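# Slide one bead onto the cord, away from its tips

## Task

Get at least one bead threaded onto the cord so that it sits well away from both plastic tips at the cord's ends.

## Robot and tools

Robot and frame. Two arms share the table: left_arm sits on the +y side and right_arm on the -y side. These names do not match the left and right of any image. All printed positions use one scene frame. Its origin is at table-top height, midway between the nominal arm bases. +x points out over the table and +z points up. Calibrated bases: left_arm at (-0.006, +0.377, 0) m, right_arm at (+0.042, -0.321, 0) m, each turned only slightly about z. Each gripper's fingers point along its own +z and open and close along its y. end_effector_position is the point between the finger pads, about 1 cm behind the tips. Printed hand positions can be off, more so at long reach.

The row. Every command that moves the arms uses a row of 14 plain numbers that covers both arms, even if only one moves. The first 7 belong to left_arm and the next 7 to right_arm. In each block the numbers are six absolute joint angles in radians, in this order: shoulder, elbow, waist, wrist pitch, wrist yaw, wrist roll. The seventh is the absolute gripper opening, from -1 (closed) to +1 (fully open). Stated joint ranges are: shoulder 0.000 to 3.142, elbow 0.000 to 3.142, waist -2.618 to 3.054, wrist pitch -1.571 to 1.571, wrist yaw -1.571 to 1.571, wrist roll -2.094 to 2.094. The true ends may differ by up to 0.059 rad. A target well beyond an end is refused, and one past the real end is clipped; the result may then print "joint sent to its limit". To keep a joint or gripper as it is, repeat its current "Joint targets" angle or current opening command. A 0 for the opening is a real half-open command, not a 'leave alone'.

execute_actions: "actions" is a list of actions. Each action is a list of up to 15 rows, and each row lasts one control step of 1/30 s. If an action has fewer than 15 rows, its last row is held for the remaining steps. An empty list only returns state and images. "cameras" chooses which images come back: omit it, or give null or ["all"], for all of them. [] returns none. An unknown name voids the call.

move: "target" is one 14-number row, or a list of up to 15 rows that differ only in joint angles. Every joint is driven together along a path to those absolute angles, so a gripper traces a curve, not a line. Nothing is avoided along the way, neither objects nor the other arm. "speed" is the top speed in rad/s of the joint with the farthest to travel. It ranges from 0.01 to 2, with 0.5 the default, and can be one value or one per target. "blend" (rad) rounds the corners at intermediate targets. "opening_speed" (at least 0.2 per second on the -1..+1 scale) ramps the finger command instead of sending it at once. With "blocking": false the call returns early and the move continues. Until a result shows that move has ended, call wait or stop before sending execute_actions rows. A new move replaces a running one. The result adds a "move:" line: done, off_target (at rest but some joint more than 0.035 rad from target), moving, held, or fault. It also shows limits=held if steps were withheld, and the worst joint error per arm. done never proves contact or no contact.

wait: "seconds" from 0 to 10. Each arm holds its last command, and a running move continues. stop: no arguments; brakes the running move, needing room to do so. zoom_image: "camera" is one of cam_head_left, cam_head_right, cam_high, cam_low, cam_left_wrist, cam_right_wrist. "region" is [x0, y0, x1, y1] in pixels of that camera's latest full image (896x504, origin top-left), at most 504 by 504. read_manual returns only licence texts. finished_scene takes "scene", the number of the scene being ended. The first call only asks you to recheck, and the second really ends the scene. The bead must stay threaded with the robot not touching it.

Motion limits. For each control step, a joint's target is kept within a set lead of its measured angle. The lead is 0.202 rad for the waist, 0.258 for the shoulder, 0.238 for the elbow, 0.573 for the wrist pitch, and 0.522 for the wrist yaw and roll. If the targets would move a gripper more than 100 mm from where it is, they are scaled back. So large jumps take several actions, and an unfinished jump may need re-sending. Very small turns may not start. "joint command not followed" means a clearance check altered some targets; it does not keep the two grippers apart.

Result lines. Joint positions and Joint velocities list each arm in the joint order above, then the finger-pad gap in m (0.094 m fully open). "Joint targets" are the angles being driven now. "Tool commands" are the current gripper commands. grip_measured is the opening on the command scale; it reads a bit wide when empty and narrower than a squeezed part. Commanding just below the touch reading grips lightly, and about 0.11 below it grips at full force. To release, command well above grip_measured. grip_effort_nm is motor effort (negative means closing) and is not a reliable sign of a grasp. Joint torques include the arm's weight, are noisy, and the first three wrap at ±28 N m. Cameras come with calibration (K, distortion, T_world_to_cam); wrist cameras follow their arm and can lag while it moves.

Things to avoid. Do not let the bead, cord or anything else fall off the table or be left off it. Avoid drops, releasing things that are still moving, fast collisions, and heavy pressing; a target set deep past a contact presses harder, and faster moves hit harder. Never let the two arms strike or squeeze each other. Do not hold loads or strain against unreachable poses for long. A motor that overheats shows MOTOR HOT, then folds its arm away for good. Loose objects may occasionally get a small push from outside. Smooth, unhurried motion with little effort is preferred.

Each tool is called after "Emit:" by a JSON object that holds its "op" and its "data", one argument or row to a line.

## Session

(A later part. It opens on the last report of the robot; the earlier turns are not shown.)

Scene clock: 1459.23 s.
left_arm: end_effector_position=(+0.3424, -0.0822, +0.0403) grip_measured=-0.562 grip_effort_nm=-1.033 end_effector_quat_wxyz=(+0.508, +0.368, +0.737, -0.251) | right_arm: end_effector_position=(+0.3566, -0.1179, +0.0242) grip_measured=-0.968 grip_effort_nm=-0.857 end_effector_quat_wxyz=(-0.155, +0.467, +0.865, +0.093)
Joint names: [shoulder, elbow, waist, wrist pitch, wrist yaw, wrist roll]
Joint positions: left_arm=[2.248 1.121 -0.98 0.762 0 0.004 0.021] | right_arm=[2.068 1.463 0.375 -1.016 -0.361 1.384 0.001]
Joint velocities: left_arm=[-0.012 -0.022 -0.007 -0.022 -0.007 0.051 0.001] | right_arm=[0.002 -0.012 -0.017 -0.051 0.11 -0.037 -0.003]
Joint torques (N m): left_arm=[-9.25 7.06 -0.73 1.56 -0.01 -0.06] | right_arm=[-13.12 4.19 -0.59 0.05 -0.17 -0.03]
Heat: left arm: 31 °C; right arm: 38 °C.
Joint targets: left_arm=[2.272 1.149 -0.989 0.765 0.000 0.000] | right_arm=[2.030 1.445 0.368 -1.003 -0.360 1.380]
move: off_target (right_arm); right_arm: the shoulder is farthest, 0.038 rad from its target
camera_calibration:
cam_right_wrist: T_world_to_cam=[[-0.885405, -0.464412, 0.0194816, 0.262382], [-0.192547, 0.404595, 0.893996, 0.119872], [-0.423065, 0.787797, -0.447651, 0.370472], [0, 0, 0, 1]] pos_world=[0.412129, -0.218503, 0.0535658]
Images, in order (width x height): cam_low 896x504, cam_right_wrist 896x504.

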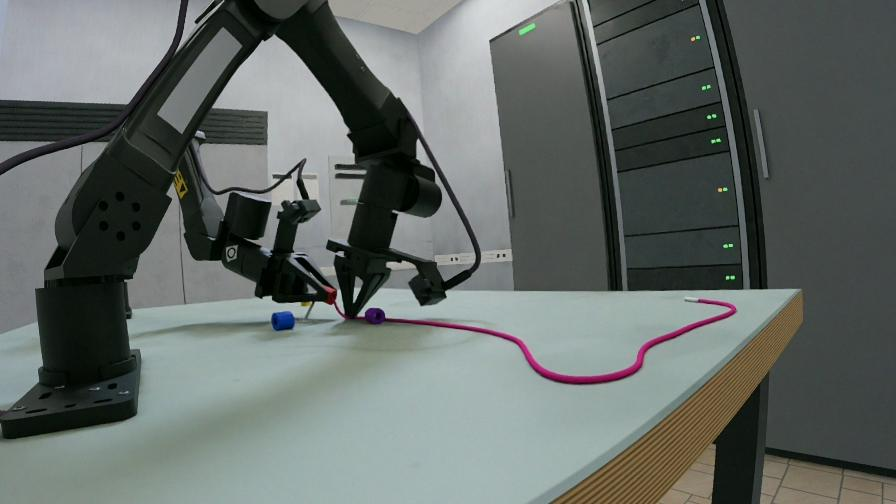

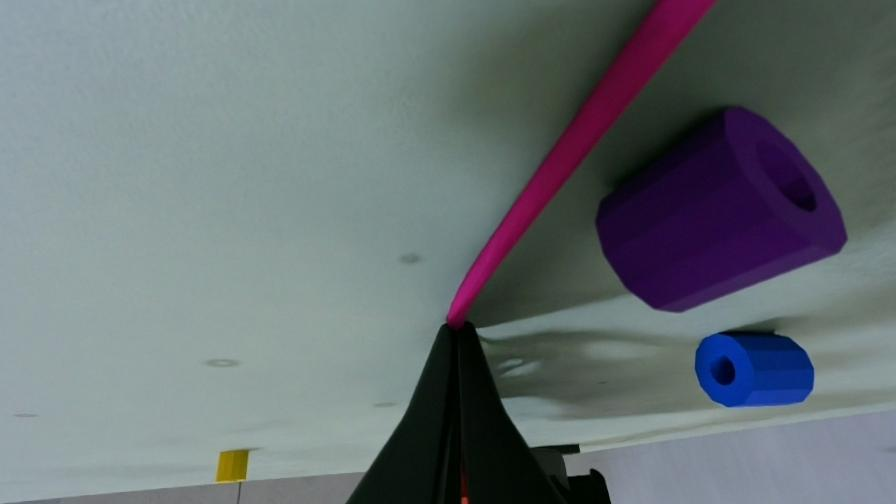

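Emit:
{"op": "move", "data": {
  "target": [2.272,1.149,-0.989,0.765,0,0,-0.65,2.03,1.445,0.368,-1.003,-0.360,1.38,-0.6],
  "opening_speed": 0.6,
  "cameras": []
}}

Emit:
{"op": "move", "data": {
  "target": [2.302,1.147,-0.989,0.797,0,0,-0.65,2.0,1.68,0.35,-1.2,-0.360,1.38,-0.6],
  "speed": 0.2
}}

Emit:
{"op": "zoom_image", "data": {
  "camera": "cam_low",
  "region": [280, 265, 380, 335]
}}

Emit:
{"op": "zoom_image", "data": {
  "camera": "cam_head_right",
  "region": [380, 160, 560, 300]
}}

Scene clock: 1474.13 s.
left_arm: end_effector_position=(+0.3424, -0.0822, +0.0403) grip_measured=-0.562 grip_effort_nm=-1.028 end_effector_quat_wxyz=(+0.508, +0.368, +0.737, -0.251) | right_arm: end_effector_position=(+0.3566, -0.1179, +0.0242) grip_measured=-0.603 grip_effort_nm=0.134 end_effector_quat_wxyz=(-0.155, +0.467, +0.865, +0.093)
Joint names: [shoulder, elbow, waist, wrist pitch, wrist yaw, wrist roll]
Joint positions: left_arm=[2.248 1.121 -0.98 0.762 0 0.004 0.021] | right_arm=[2.068 1.463 0.375 -1.016 -0.361 1.384 0.019]
Joint velocities: left_arm=[-0.012 -0.002 -0.022 0.007 -0.007 0.007 0] | right_arm=[-0.012 0.002 0.027 0.037 -0.11 -0.007 0]
Joint torques (N m): left_arm=[-9.22 7.06 -0.72 1.56 -0.02 -0.05] | right_arm=[-13.16 4.22 -0.64 0.06 -0.18 -0.04]
Heat: left arm: 31 °C; right arm: 39 °C.
Joint targets: left_arm=[2.272 1.149 -0.989 0.765 0.000 0.000] | right_arm=[2.030 1.445 0.368 -1.003 -0.360 1.380]
move: off_target (right_arm); right_arm: the shoulder is farthest, 0.038 rad from its target
No camera images: "cameras" was empty.

Scene clock: 1475.93 s.
left_arm: end_effector_position=(+0.3420, -0.0817, +0.0272) grip_measured=-0.562 grip_effort_nm=-1.028 end_effector_quat_wxyz=(+0.503, +0.370, +0.740, -0.249) | right_arm: end_effector_position=(+0.3775, -0.1161, +0.0778) grip_measured=-0.603 grip_effort_nm=0.129 end_effector_quat_wxyz=(-0.139, +0.471, +0.864, +0.113)
Joint names: [shoulder, elbow, waist, wrist pitch, wrist yaw, wrist roll]
Joint positions: left_arm=[2.279 1.124 -0.98 0.776 0 0.004 0.021] | right_arm=[2.041 1.645 0.358 -1.176 -0.361 1.384 0.019]
Joint velocities: left_arm=[-0.027 0.007 -0.002 -0.037 0.022 -0.022 0] | right_arm=[-0.017 -0.007 0.002 -0.022 0.007 0.007 -0.001]
Joint torques (N m): left_arm=[-9.39 6.58 -0.73 1.71 -0.01 -0.05] | right_arm=[-13.53 8.69 -0.73 -0.22 -0.19 -0.02]
Heat: left arm: 31 °C; right arm: 39 °C.
Joint targets: left_arm=[2.302 1.147 -0.989 0.797 0.000 0.000] | right_arm=[2.000 1.680 0.350 -1.200 -0.360 1.380]
move: off_target (right_arm); right_arm: the shoulder is farthest, 0.041 rad from its target
camera_calibration:
cam_left_wrist: T_world_to_cam=[[-0.821301, -0.557024, -0.123246, 0.243173], [-0.462622, 0.776692, -0.427469, 0.259192], [0.333834, -0.294064, -0.89559, -0.000710263], [0, 0, 0, 1]] pos_world=[0.319863, -0.0660679, 0.14013]
cam_right_wrist: T_world_to_cam=[[-0.892845, -0.449393, -0.0295628, 0.289037], [-0.226456, 0.391241, 0.891991, 0.0866081], [-0.389288, 0.803105, -0.451085, 0.39121], [0, 0, 0, 1]] pos_world=[0.429972, -0.218175, 0.10776]

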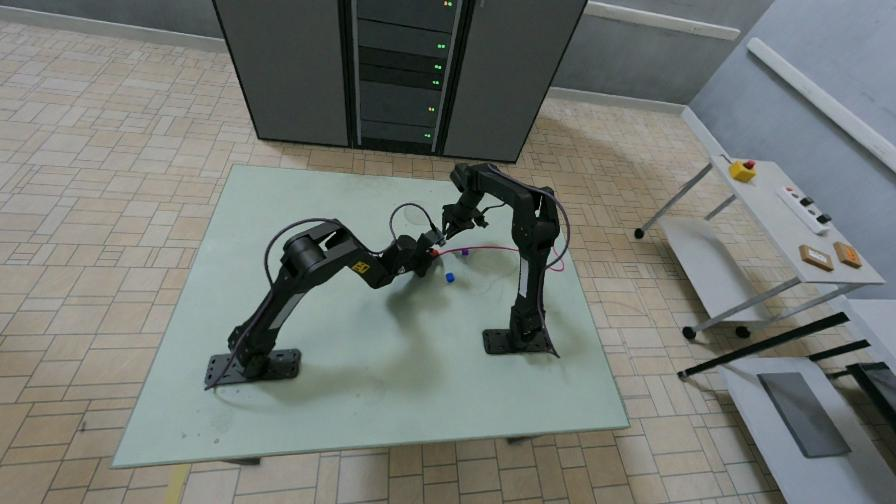

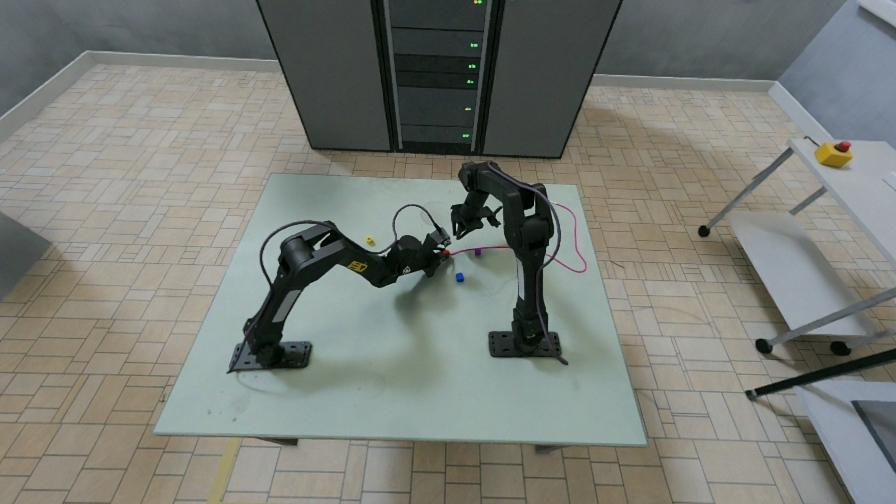

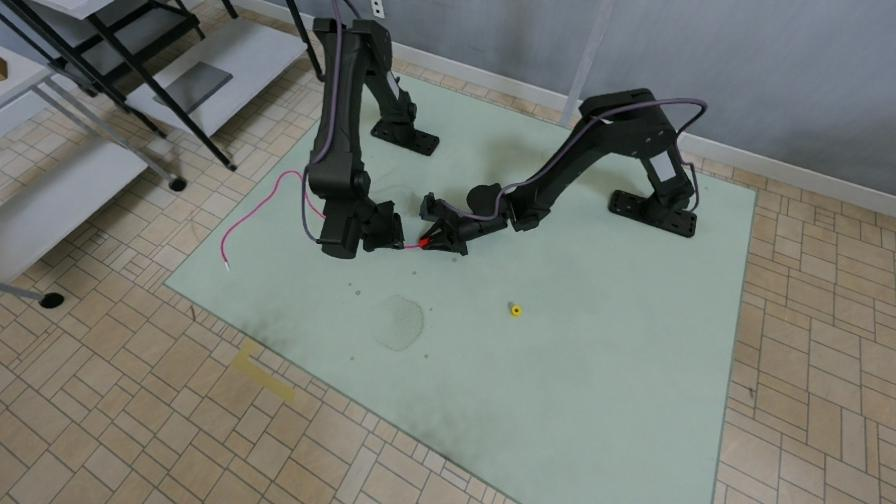

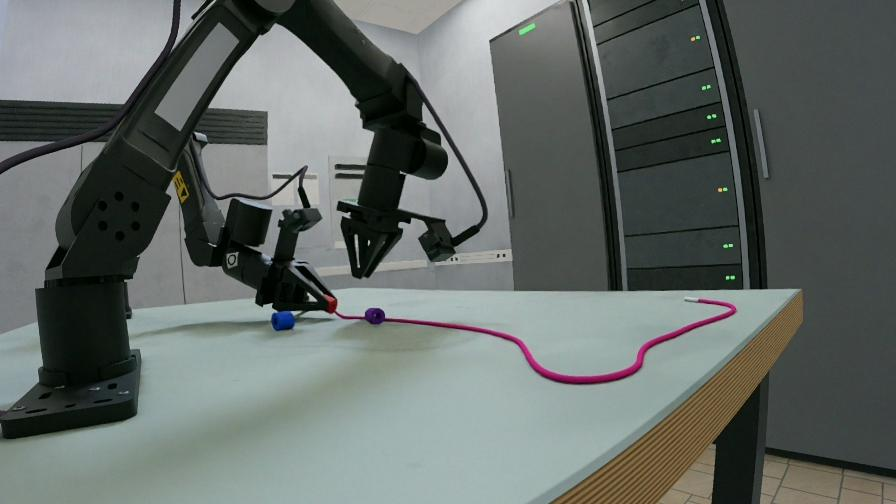

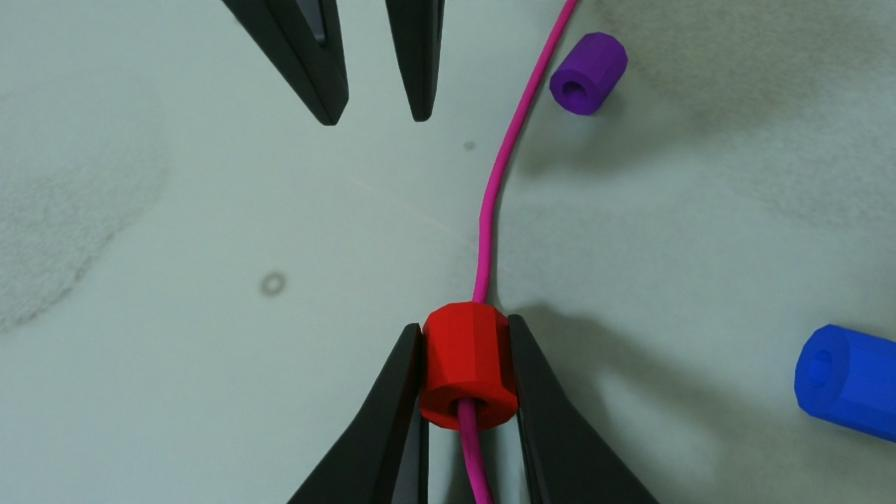

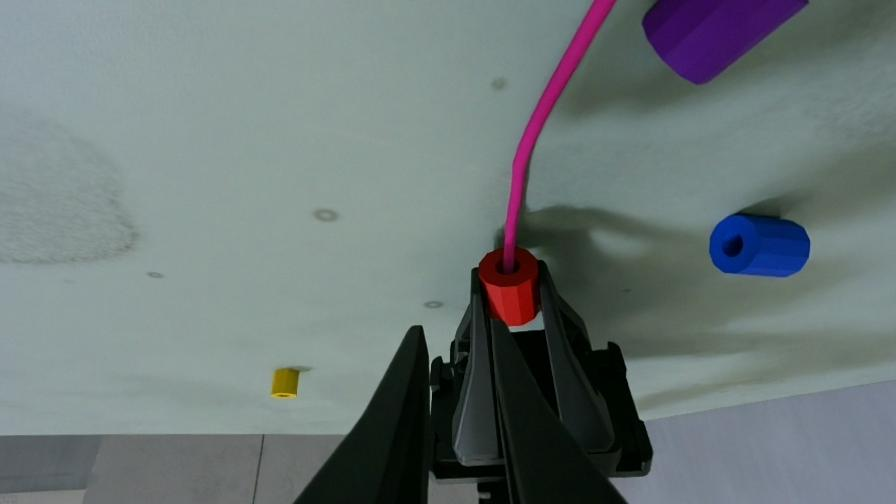

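Scaled by 5.040 from the camera's 896x504 image, which has a finer 1280x720 frame.

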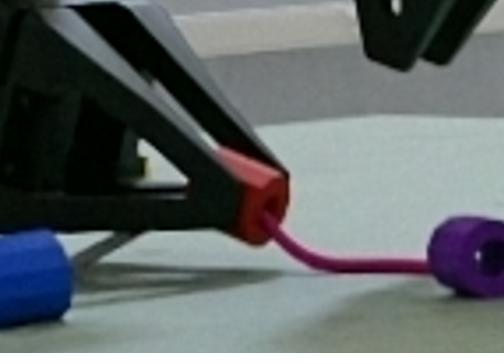

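Scaled by 2.800 from the camera's 896x504 image, which has a finer 1280x720 frame.

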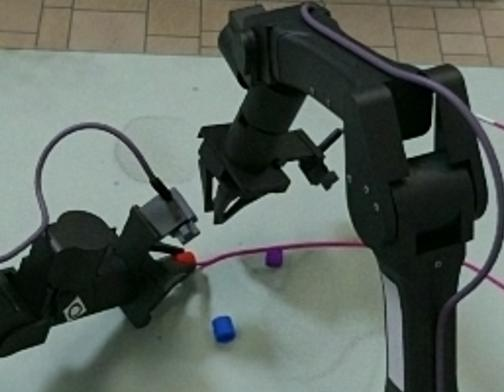

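Emit:
{"op": "move", "data": {
  "target": [2.302,1.147,-0.989,0.797,0,0,-0.3,1.9,1.70,0.30,-1.2,-0.360,1.38,-0.6],
  "speed": 0.3,
  "opening_speed": 0.3,
  "cameras": ["cam_low"]
}}

Emit:
{"op": "move", "data": {
  "target": [
    [2.24,1.07,-0.986,0.83,0,0,-0.3,1.9,1.70,0.30,-1.2,-0.360,1.38,-0.6],
    [2.08,0.90,-0.95,0.95,0,0,-0.3,1.9,1.70,0.30,-1.2,-0.360,1.38,-0.6],
    [1.98,0.75,-0.7,1.15,0,0,-0.3,1.9,1.70,0.30,-1.2,-0.360,1.38,-0.6]
  ],
  "speed": 0.2,
  "blend": 0.03
}}

Emit:
{"op": "zoom_image", "data": {
  "camera": "cam_low",
  "region": [260, 265, 400, 345]
}}

Emit:
{"op": "zoom_image", "data": {
  "camera": "cam_head_right",
  "region": [380, 180, 540, 300]
}}

Emit:
{"op": "zoom_image", "data": {
  "camera": "cam_high",
  "region": [330, 180, 510, 300]
}}

Scene clock: 1491.33 s.
left_arm: end_effector_position=(+0.3421, -0.0818, +0.0276) grip_measured=-0.302 grip_effort_nm=0.095 end_effector_quat_wxyz=(+0.504, +0.370, +0.740, -0.249) | right_arm: end_effector_position=(+0.3950, -0.1326, +0.1253) grip_measured=-0.603 grip_effort_nm=0.134 end_effector_quat_wxyz=(-0.094, +0.483, +0.855, +0.166)
Joint names: [shoulder, elbow, waist, wrist pitch, wrist yaw, wrist roll]
Joint positions: left_arm=[2.279 1.124 -0.98 0.778 0 0.004 0.033] | right_arm=[1.93 1.668 0.303 -1.179 -0.361 1.384 0.019]
Joint velocities: left_arm=[-0.017 -0.012 -0.002 0.051 -0.007 0.066 0] | right_arm=[0.002 0.002 -0.007 -0.037 -0.081 -0.007 -0.001]
Joint torques (N m): left_arm=[-9.4 6.58 -0.72 1.72 -0.01 -0.06] | right_arm=[-12.08 8.64 -0.28 0.05 -0.19 -0.01]
Heat: left arm: 32 °C; right arm: 36 °C.
Joint targets: left_arm=[2.302 1.147 -0.989 0.797 0.000 0.000] | right_arm=[1.900 1.700 0.300 -1.200 -0.360 1.380]
move: done
Images, in order (width x height): cam_low 896x504.

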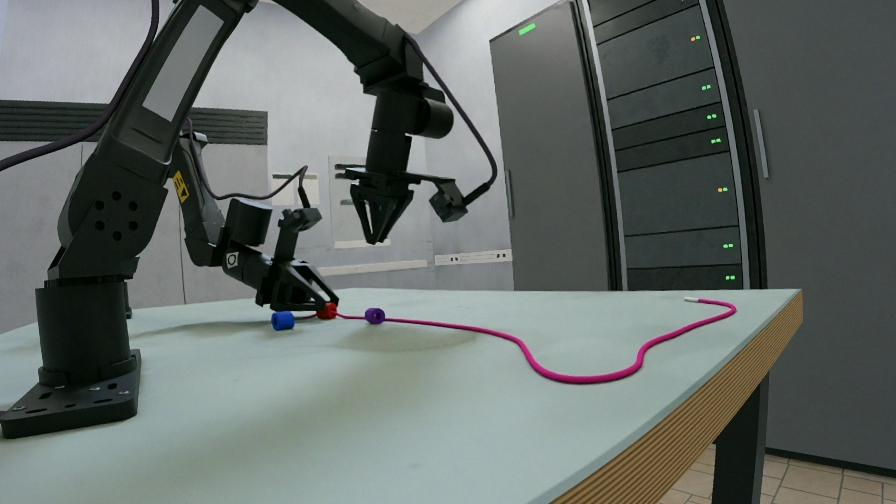

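Scene clock: 1494.37 s.
left_arm: end_effector_position=(+0.4028, +0.0695, +0.1054) grip_measured=-0.302 grip_effort_nm=0.100 end_effector_quat_wxyz=(+0.623, +0.241, +0.715, -0.207) | right_arm: end_effector_position=(+0.3950, -0.1326, +0.1253) grip_measured=-0.603 grip_effort_nm=0.134 end_effector_quat_wxyz=(-0.094, +0.483, +0.855, +0.166)
Joint names: [shoulder, elbow, waist, wrist pitch, wrist yaw, wrist roll]
Joint positions: left_arm=[2.025 0.756 -0.704 1.13 -0.001 0.004 0.033] | right_arm=[1.93 1.668 0.303 -1.179 -0.361 1.384 0.019]
Joint velocities: left_arm=[0.012 -0.002 -0.012 0.037 -0.007 0.007 0] | right_arm=[-0.002 0.002 -0.007 -0.051 -0.007 0.066 0.001]
Joint torques (N m): left_arm=[-12.78 3.85 0.29 1.77 0 -0.06] | right_arm=[-12.01 8.69 -0.27 0.06 -0.18 -0.03]
Heat: left arm: 32 °C; right arm: 36 °C.
Joint targets: left_arm=[1.980 0.750 -0.700 1.150 0.000 0.000] | right_arm=[1.900 1.700 0.300 -1.200 -0.360 1.380]
move: off_target (left_arm); left_arm: the shoulder is farthest, 0.045 rad from its target
camera_calibration:
cam_left_wrist: T_world_to_cam=[[-0.613372, -0.778704, -0.131893, 0.31954], [-0.555112, 0.543848, -0.629348, 0.278044], [0.561806, -0.312809, -0.765849, -0.0106575], [0, 0, 0, 1]] pos_world=[0.35633, 0.0942799, 0.208969]
cam_right_wrist: T_world_to_cam=[[-0.904468, -0.395677, -0.159301, 0.326667], [-0.314205, 0.36548, 0.876185, 0.0878659], [-0.288465, 0.842535, -0.454889, 0.398531], [0, 0, 0, 1]] pos_world=[0.43803, -0.238634, 0.156339]

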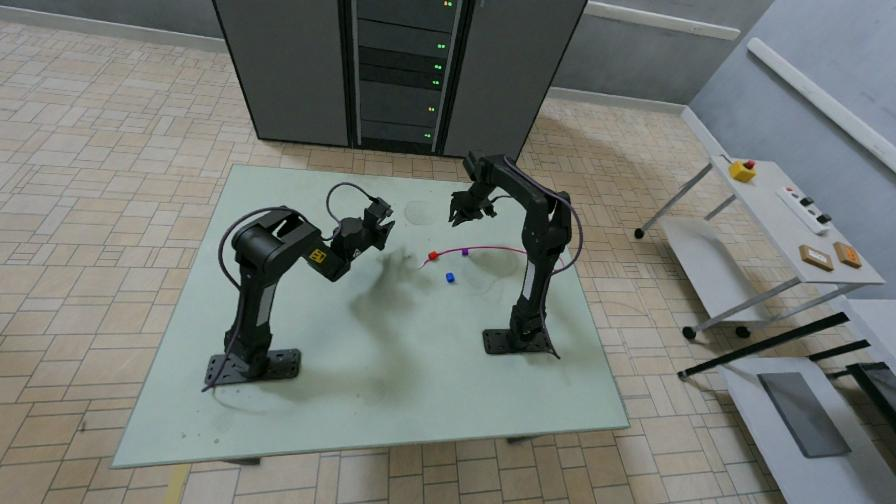

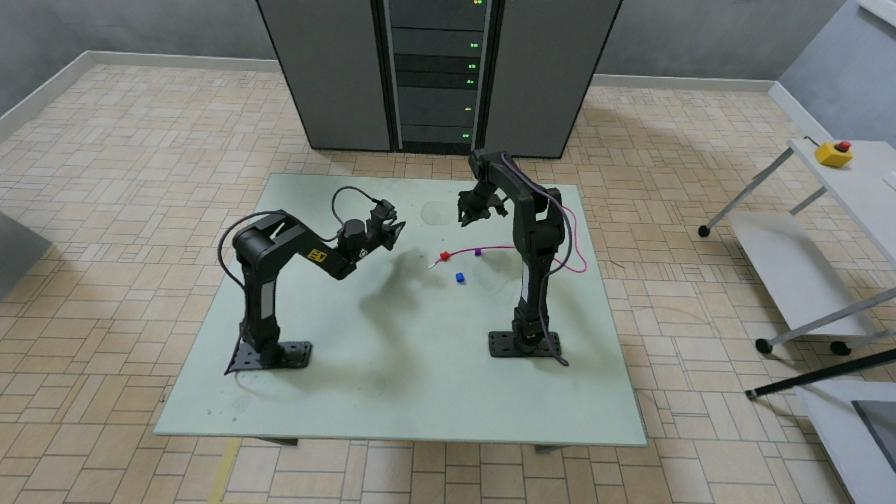

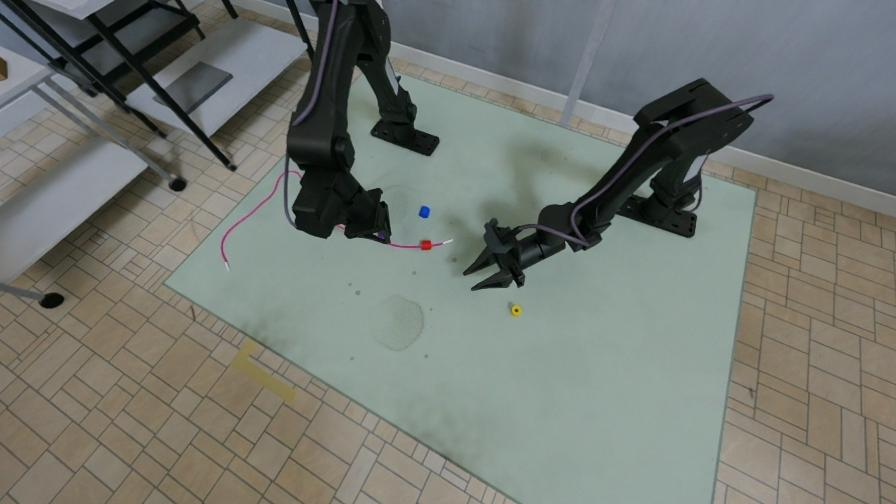

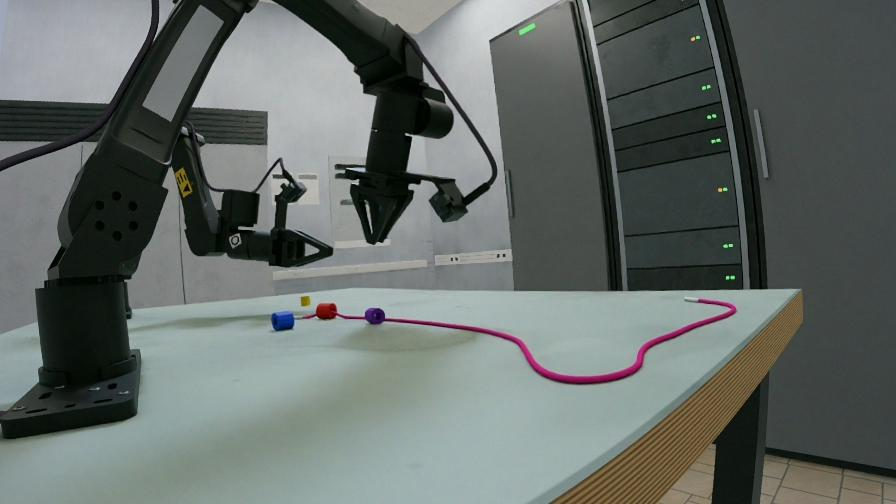

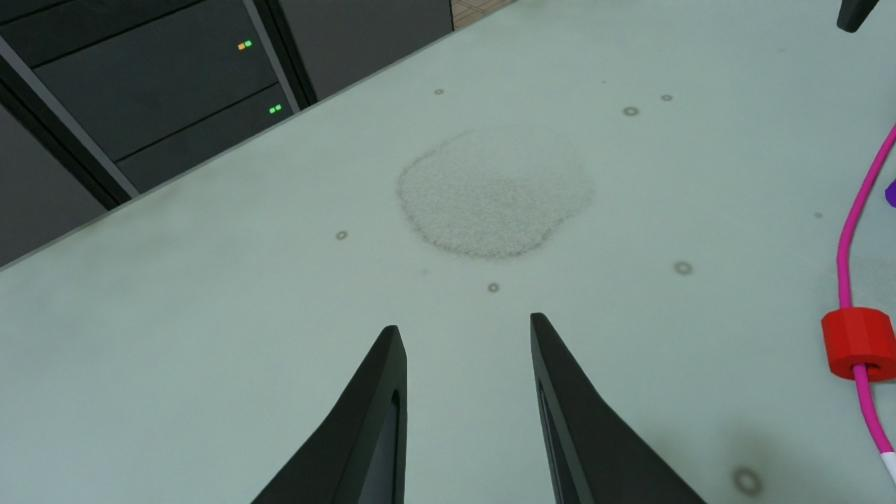

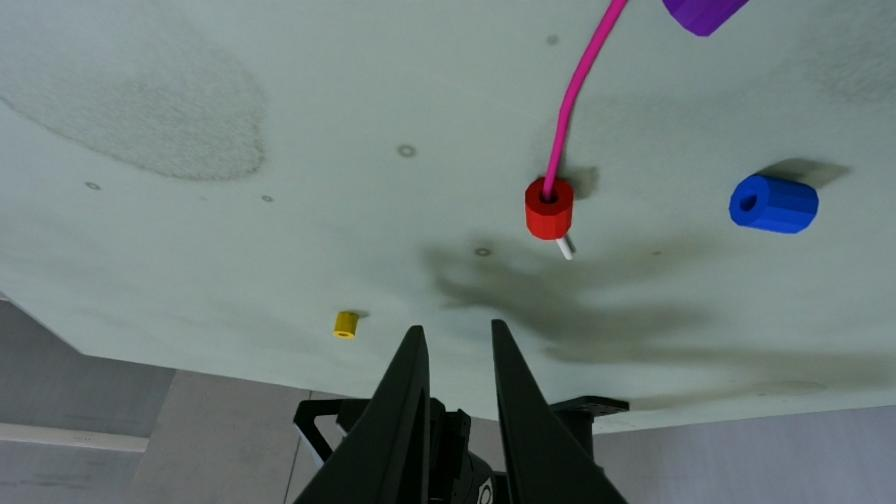

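Scaled by 3.600 from the camera's 896x504 image, which has a finer 1280x720 frame.

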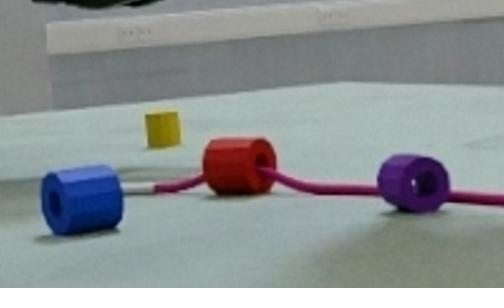

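Scaled by 3.150 from the camera's 896x504 image, which has a finer 1280x720 frame.

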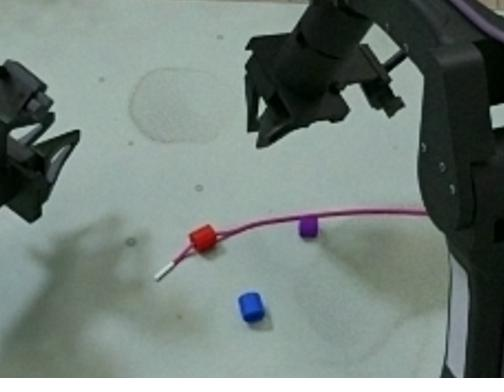

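Scaled by 2.800 from the camera's 896x504 image, which has a finer 1280x720 frame.

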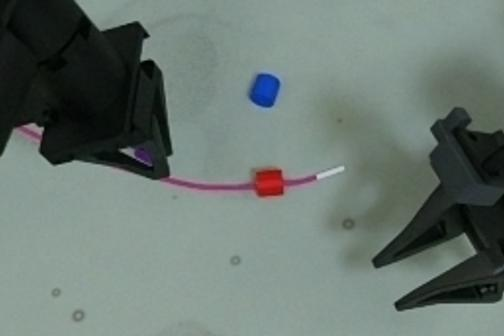

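Emit:
{"op": "move", "data": {
  "target": [
    [1.9,1.4,-0.7,0.2,0,0,-0.6,1.8,1.70,0.10,-1.2,-0.360,1.38,-0.6],
    [2.222,1.835,-0.978,-0.82,0,0,-0.6,1.8,1.70,0.10,-1.2,-0.360,1.38,-0.6]
  ],
  "speed": 0.5,
  "blend": 0.1,
  "cameras": ["cam_low","cam_left_wrist","cam_head_right"]
}}

Emit:
{"op": "zoom_image", "data": {
  "camera": "cam_low",
  "region": [240, 225, 400, 345]
}}

Scene clock: 1529.13 s.
left_arm: end_effector_position=(+0.3049, -0.0281, +0.0596) grip_measured=-0.598 grip_effort_nm=-0.090 end_effector_quat_wxyz=(+0.160, +0.438, +0.881, -0.078) | right_arm: end_effector_position=(+0.4230, -0.2054, +0.1585) grip_measured=-0.603 grip_effort_nm=0.134 end_effector_quat_wxyz=(-0.045, +0.556, +0.805, +0.203)
Joint names: [shoulder, elbow, waist, wrist pitch, wrist yaw, wrist roll]
Joint positions: left_arm=[2.2 1.802 -0.975 -0.815 0 0.004 0.019] | right_arm=[1.842 1.668 0.107 -1.179 -0.361 1.384 0.019]
Joint velocities: left_arm=[-0.012 0.002 -0.002 -0.081 0.037 -0.007 0] | right_arm=[0.002 -0.017 -0.012 0.007 -0.007 -0.007 -0.001]
Joint torques (N m): left_arm=[-10.13 8.36 -0.28 0.79 -0.01 -0.06] | right_arm=[-12.31 8.79 -0.59 0.24 -0.18 -0.02]
Heat: left arm: 33 °C; right arm: 35 °C.
Joint targets: left_arm=[2.222 1.835 -0.978 -0.820 0.000 0.000] | right_arm=[1.800 1.700 0.100 -1.200 -0.360 1.380]
move: off_target (right_arm); right_arm: the shoulder is farthest, 0.042 rad from its target
camera_calibration:
cam_left_wrist: T_world_to_cam=[[-0.863593, -0.50217, -0.0450823, 0.25634], [-0.480022, 0.791555, 0.37818, 0.172], [-0.154225, 0.348234, -0.924634, 0.22509], [0, 0, 0, 1]] pos_world=[0.338652, -0.0858057, 0.154636]
Images, in order (width x height): cam_head_right 896x504, cam_low 896x504, cam_left_wrist 896x504.

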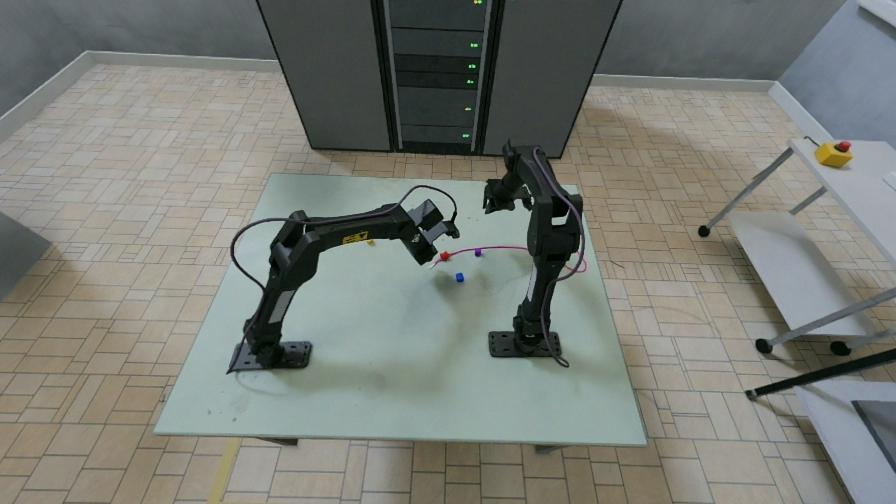

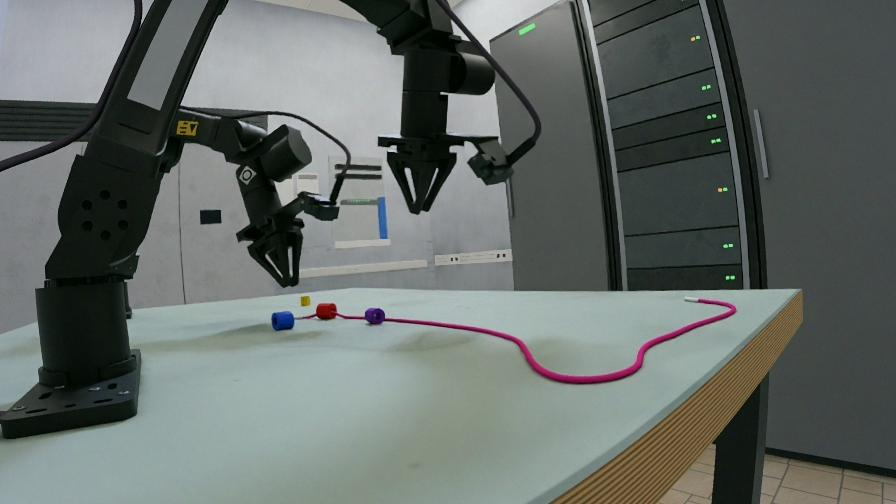

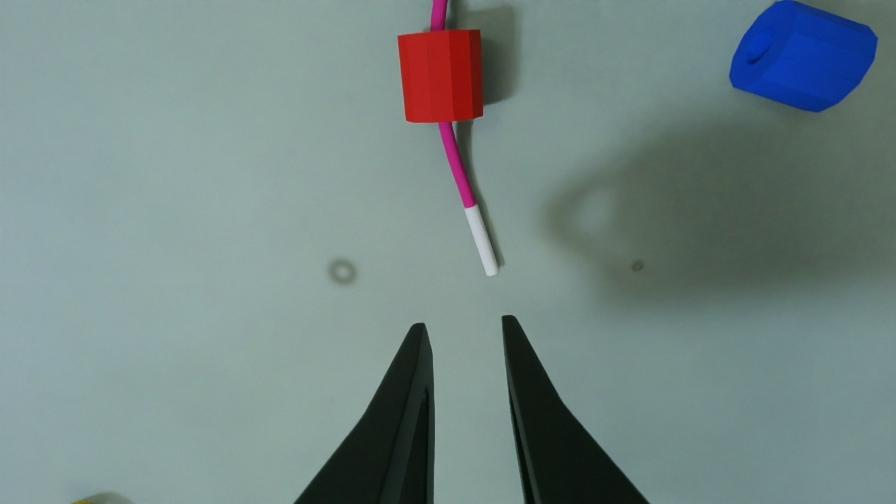

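Scaled by 3.150 from the camera's 896x504 image, which has a finer 1280x720 frame.

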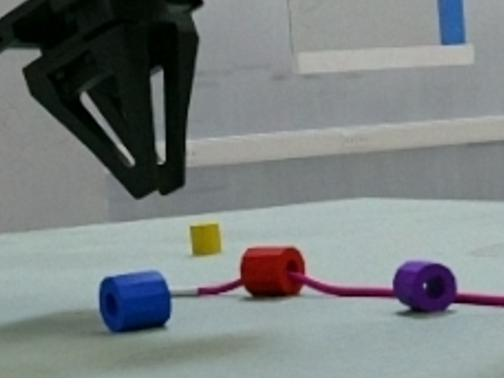

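Emit:
{"op": "move", "data": {
  "target": [2.277,1.737,-0.992,-0.685,0,0,-0.6,1.8,1.70,0.10,-1.2,-0.360,1.38,-0.6],
  "speed": 0.15,
  "cameras": ["cam_low","cam_left_wrist"]
}}

Emit:
{"op": "zoom_image", "data": {
  "camera": "cam_low",
  "region": [240, 245, 360, 335]
}}

Scene clock: 1541.50 s.
left_arm: end_effector_position=(+0.3048, -0.0335, +0.0211) grip_measured=-0.598 grip_effort_nm=-0.095 end_effector_quat_wxyz=(+0.157, +0.441, +0.880, -0.078) | right_arm: end_effector_position=(+0.4230, -0.2054, +0.1585) grip_measured=-0.603 grip_effort_nm=0.129 end_effector_quat_wxyz=(-0.045, +0.556, +0.805, +0.203)
Joint names: [shoulder, elbow, waist, wrist pitch, wrist yaw, wrist roll]
Joint positions: left_arm=[2.256 1.74 -0.981 -0.703 0 0.004 0.019] | right_arm=[1.842 1.668 0.107 -1.179 -0.361 1.384 0.019]
Joint velocities: left_arm=[0.007 -0.022 -0.012 -0.007 0.066 -0.037 -0.002] | right_arm=[-0.007 -0.007 -0.012 0.007 0.081 0.037 0]
Joint torques (N m): left_arm=[-10.5 5.42 -0.87 0.96 -0.01 -0.05] | right_arm=[-12.31 8.84 -0.59 0.22 -0.2 -0.01]
Heat: left arm: 32 °C; right arm: 36 °C.
Joint targets: left_arm=[2.277 1.737 -0.992 -0.685 0.000 0.000] | right_arm=[1.800 1.700 0.100 -1.200 -0.360 1.380]
move: off_target (right_arm); right_arm: the shoulder is farthest, 0.042 rad from its target
camera_calibration:
cam_left_wrist: T_world_to_cam=[[-0.866965, -0.496381, -0.0444593, 0.253023], [-0.473743, 0.793145, 0.382739, 0.188771], [-0.154722, 0.352884, -0.922786, 0.191608], [0, 0, 0, 1]] pos_world=[0.338437, -0.0917419, 0.115812]
Images, in order (width x height): cam_low 896x504, cam_left_wrist 896x504.

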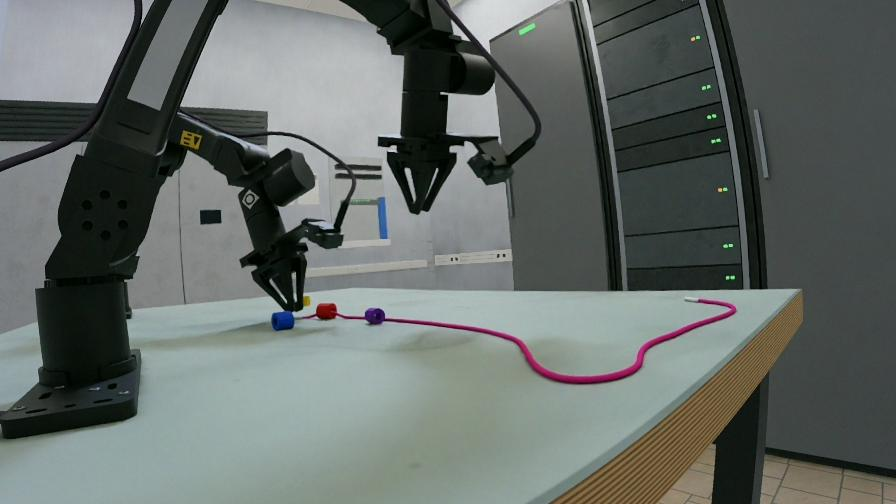

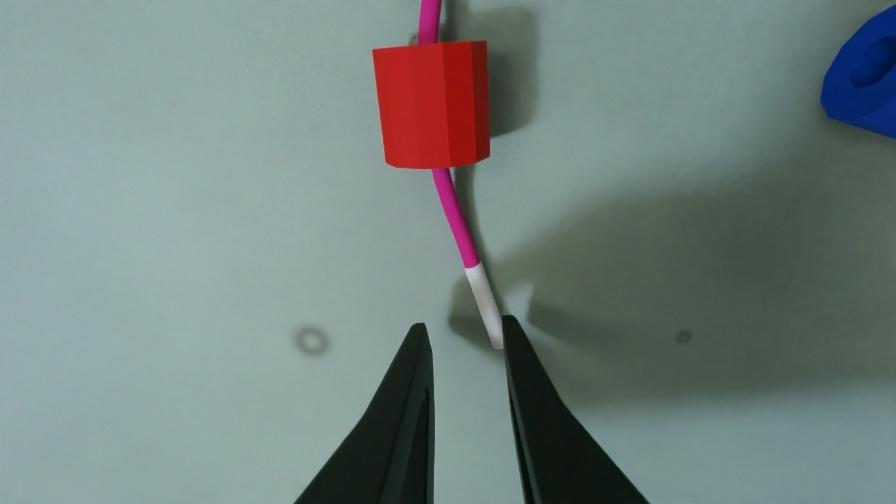

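Scaled by 4.200 from the camera's 896x504 image, which has a finer 1280x720 frame.

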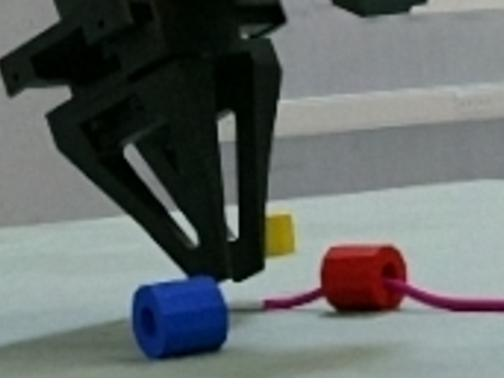

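Emit:
{"op": "move", "data": {
  "target": [2.303,1.737,-1.000,-0.648,0,0,-0.6,1.8,1.70,0.10,-1.2,-0.360,1.38,-0.6],
  "speed": 0.08,
  "cameras": ["cam_low","cam_left_wrist"]
}}

Emit:
{"op": "zoom_image", "data": {
  "camera": "cam_low",
  "region": [240, 265, 360, 335]
}}

Emit:
{"op": "zoom_image", "data": {
  "camera": "cam_left_wrist",
  "region": [380, 200, 580, 400]
}}

Scene clock: 1554.57 s.
left_arm: end_effector_position=(+0.3045, -0.0416, +0.0135) grip_measured=-0.598 grip_effort_nm=-0.100 end_effector_quat_wxyz=(+0.163, +0.445, +0.877, -0.082) | right_arm: end_effector_position=(+0.4230, -0.2054, +0.1585) grip_measured=-0.603 grip_effort_nm=0.129 end_effector_quat_wxyz=(-0.045, +0.556, +0.805, +0.203)
Joint names: [shoulder, elbow, waist, wrist pitch, wrist yaw, wrist roll]
Joint positions: left_arm=[2.278 1.74 -0.991 -0.666 -0.001 0.004 0.019] | right_arm=[1.842 1.668 0.107 -1.179 -0.361 1.384 0.019]
Joint velocities: left_arm=[-0.007 0.002 -0.017 0.051 -0.037 0.037 -0.001] | right_arm=[-0.002 -0.002 -0.007 -0.007 0.022 -0.051 0]
Joint torques (N m): left_arm=[-10.29 5.39 -0.72 0.98 0 -0.05] | right_arm=[-12.3 8.83 -0.57 0.24 -0.18 -0.03]
Heat: left arm: 31 °C; right arm: 36 °C.
Joint targets: left_arm=[2.303 1.737 -1.000 -0.648 0.000 0.000] | right_arm=[1.800 1.700 0.100 -1.200 -0.360 1.380]
move: off_target (right_arm); right_arm: the shoulder is farthest, 0.042 rad from its target
camera_calibration:
cam_left_wrist: T_world_to_cam=[[-0.871364, -0.488411, -0.0466778, 0.250115], [-0.469392, 0.80216, 0.369068, 0.197227], [-0.142814, 0.343503, -0.92823, 0.183429], [0, 0, 0, 1]] pos_world=[0.336715, -0.0990572, 0.109149]
Images, in order (width x height): cam_low 896x504, cam_left_wrist 896x504.

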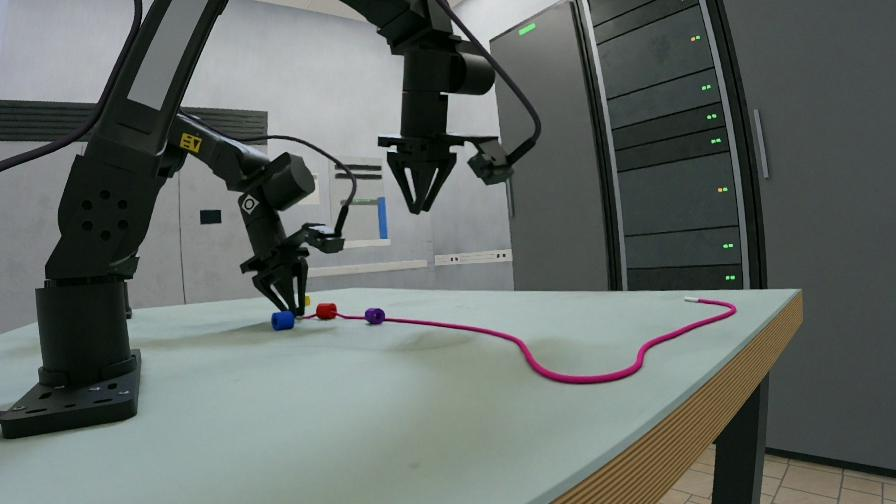

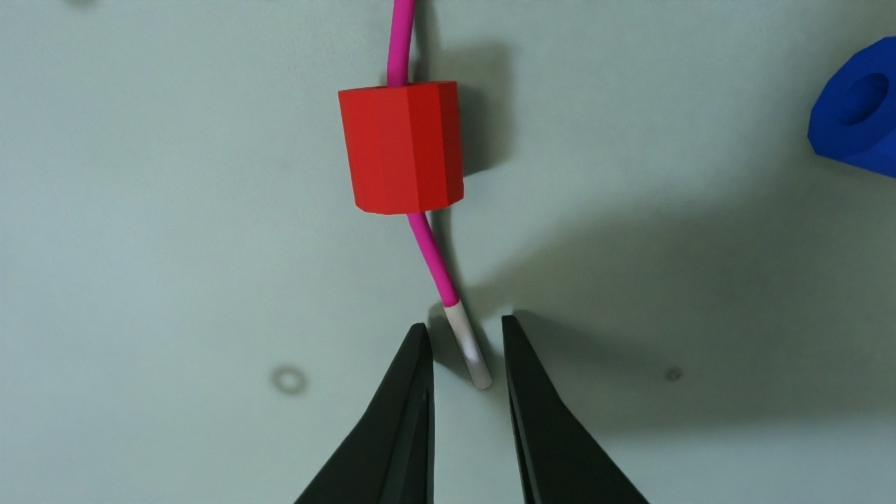

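Scaled by 4.200 from the camera's 896x504 image, which has a finer 1280x720 frame.

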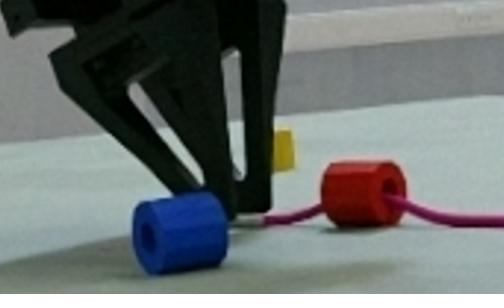

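Scaled by 2.520 from the camera's 896x504 image, which has a finer 1280x720 frame.

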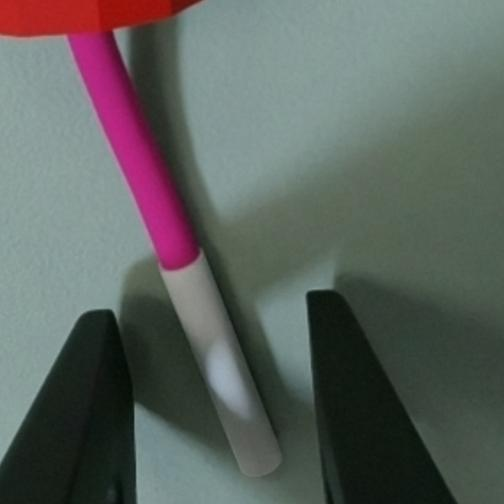

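Emit:
{"op": "move", "data": {
  "target": [2.303,1.737,-1.000,-0.648,0,0,-0.97,1.8,1.70,0.10,-1.2,-0.360,1.38,-0.6],
  "opening_speed": 0.4,
  "cameras": ["cam_left_wrist"]
}}

Emit:
{"op": "zoom_image", "data": {
  "camera": "cam_left_wrist",
  "region": [380, 200, 580, 400]
}}

Scene clock: 1559.47 s.
left_arm: end_effector_position=(+0.3053, -0.0426, +0.0140) grip_measured=-0.966 grip_effort_nm=-0.803 end_effector_quat_wxyz=(+0.166, +0.444, +0.876, -0.083) | right_arm: end_effector_position=(+0.4230, -0.2054, +0.1585) grip_measured=-0.603 grip_effort_nm=0.129 end_effector_quat_wxyz=(-0.045, +0.556, +0.805, +0.203)
Joint names: [shoulder, elbow, waist, wrist pitch, wrist yaw, wrist roll]
Joint positions: left_arm=[2.278 1.74 -0.991 -0.661 -0.001 0.004 0.002] | right_arm=[1.842 1.668 0.107 -1.179 -0.361 1.384 0.019]
Joint velocities: left_arm=[0.002 -0.017 -0.007 -0.066 0.066 0.066 -0.003] | right_arm=[-0.007 -0.002 -0.012 -0.051 -0.037 -0.066 0]
Joint torques (N m): left_arm=[-10.32 5.39 -0.73 0.95 0 -0.05] | right_arm=[-12.31 8.83 -0.64 0.22 -0.17 -0.01]
Heat: left arm: 31 °C; right arm: 37 °C.
Joint targets: left_arm=[2.303 1.737 -1.000 -0.648 0.000 0.000] | right_arm=[1.800 1.700 0.100 -1.200 -0.360 1.380]
move: off_target (right_arm); right_arm: the shoulder is farthest, 0.042 rad from its target
camera_calibration:
cam_left_wrist: T_world_to_cam=[[-0.871215, -0.488613, -0.0473443, 0.250248], [-0.470555, 0.803735, 0.364127, 0.198686], [-0.139865, 0.339511, -0.930145, 0.183278], [0, 0, 0, 1]] pos_world=[0.337146, -0.0996416, 0.109976]
Images, in order (width x height): cam_left_wrist 896x504.

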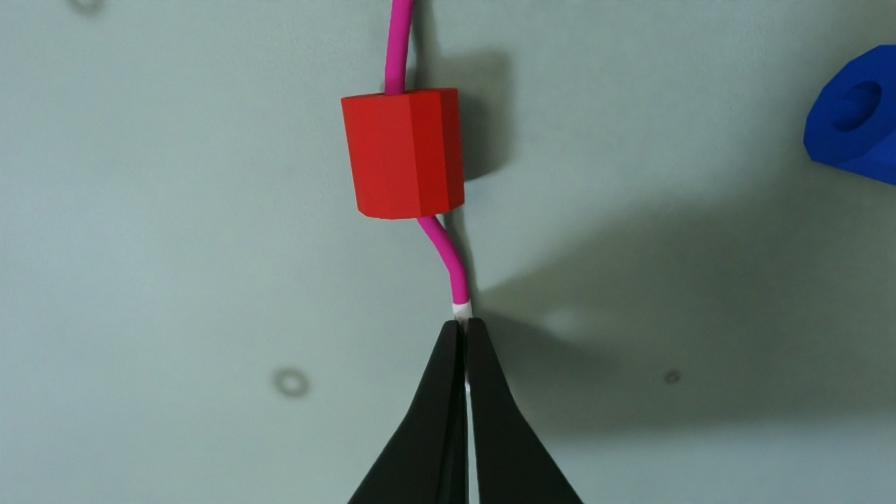

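Scaled by 2.520 from the camera's 896x504 image, which has a finer 1280x720 frame.

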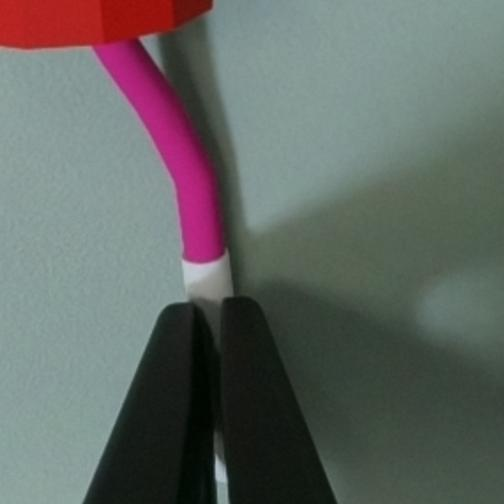

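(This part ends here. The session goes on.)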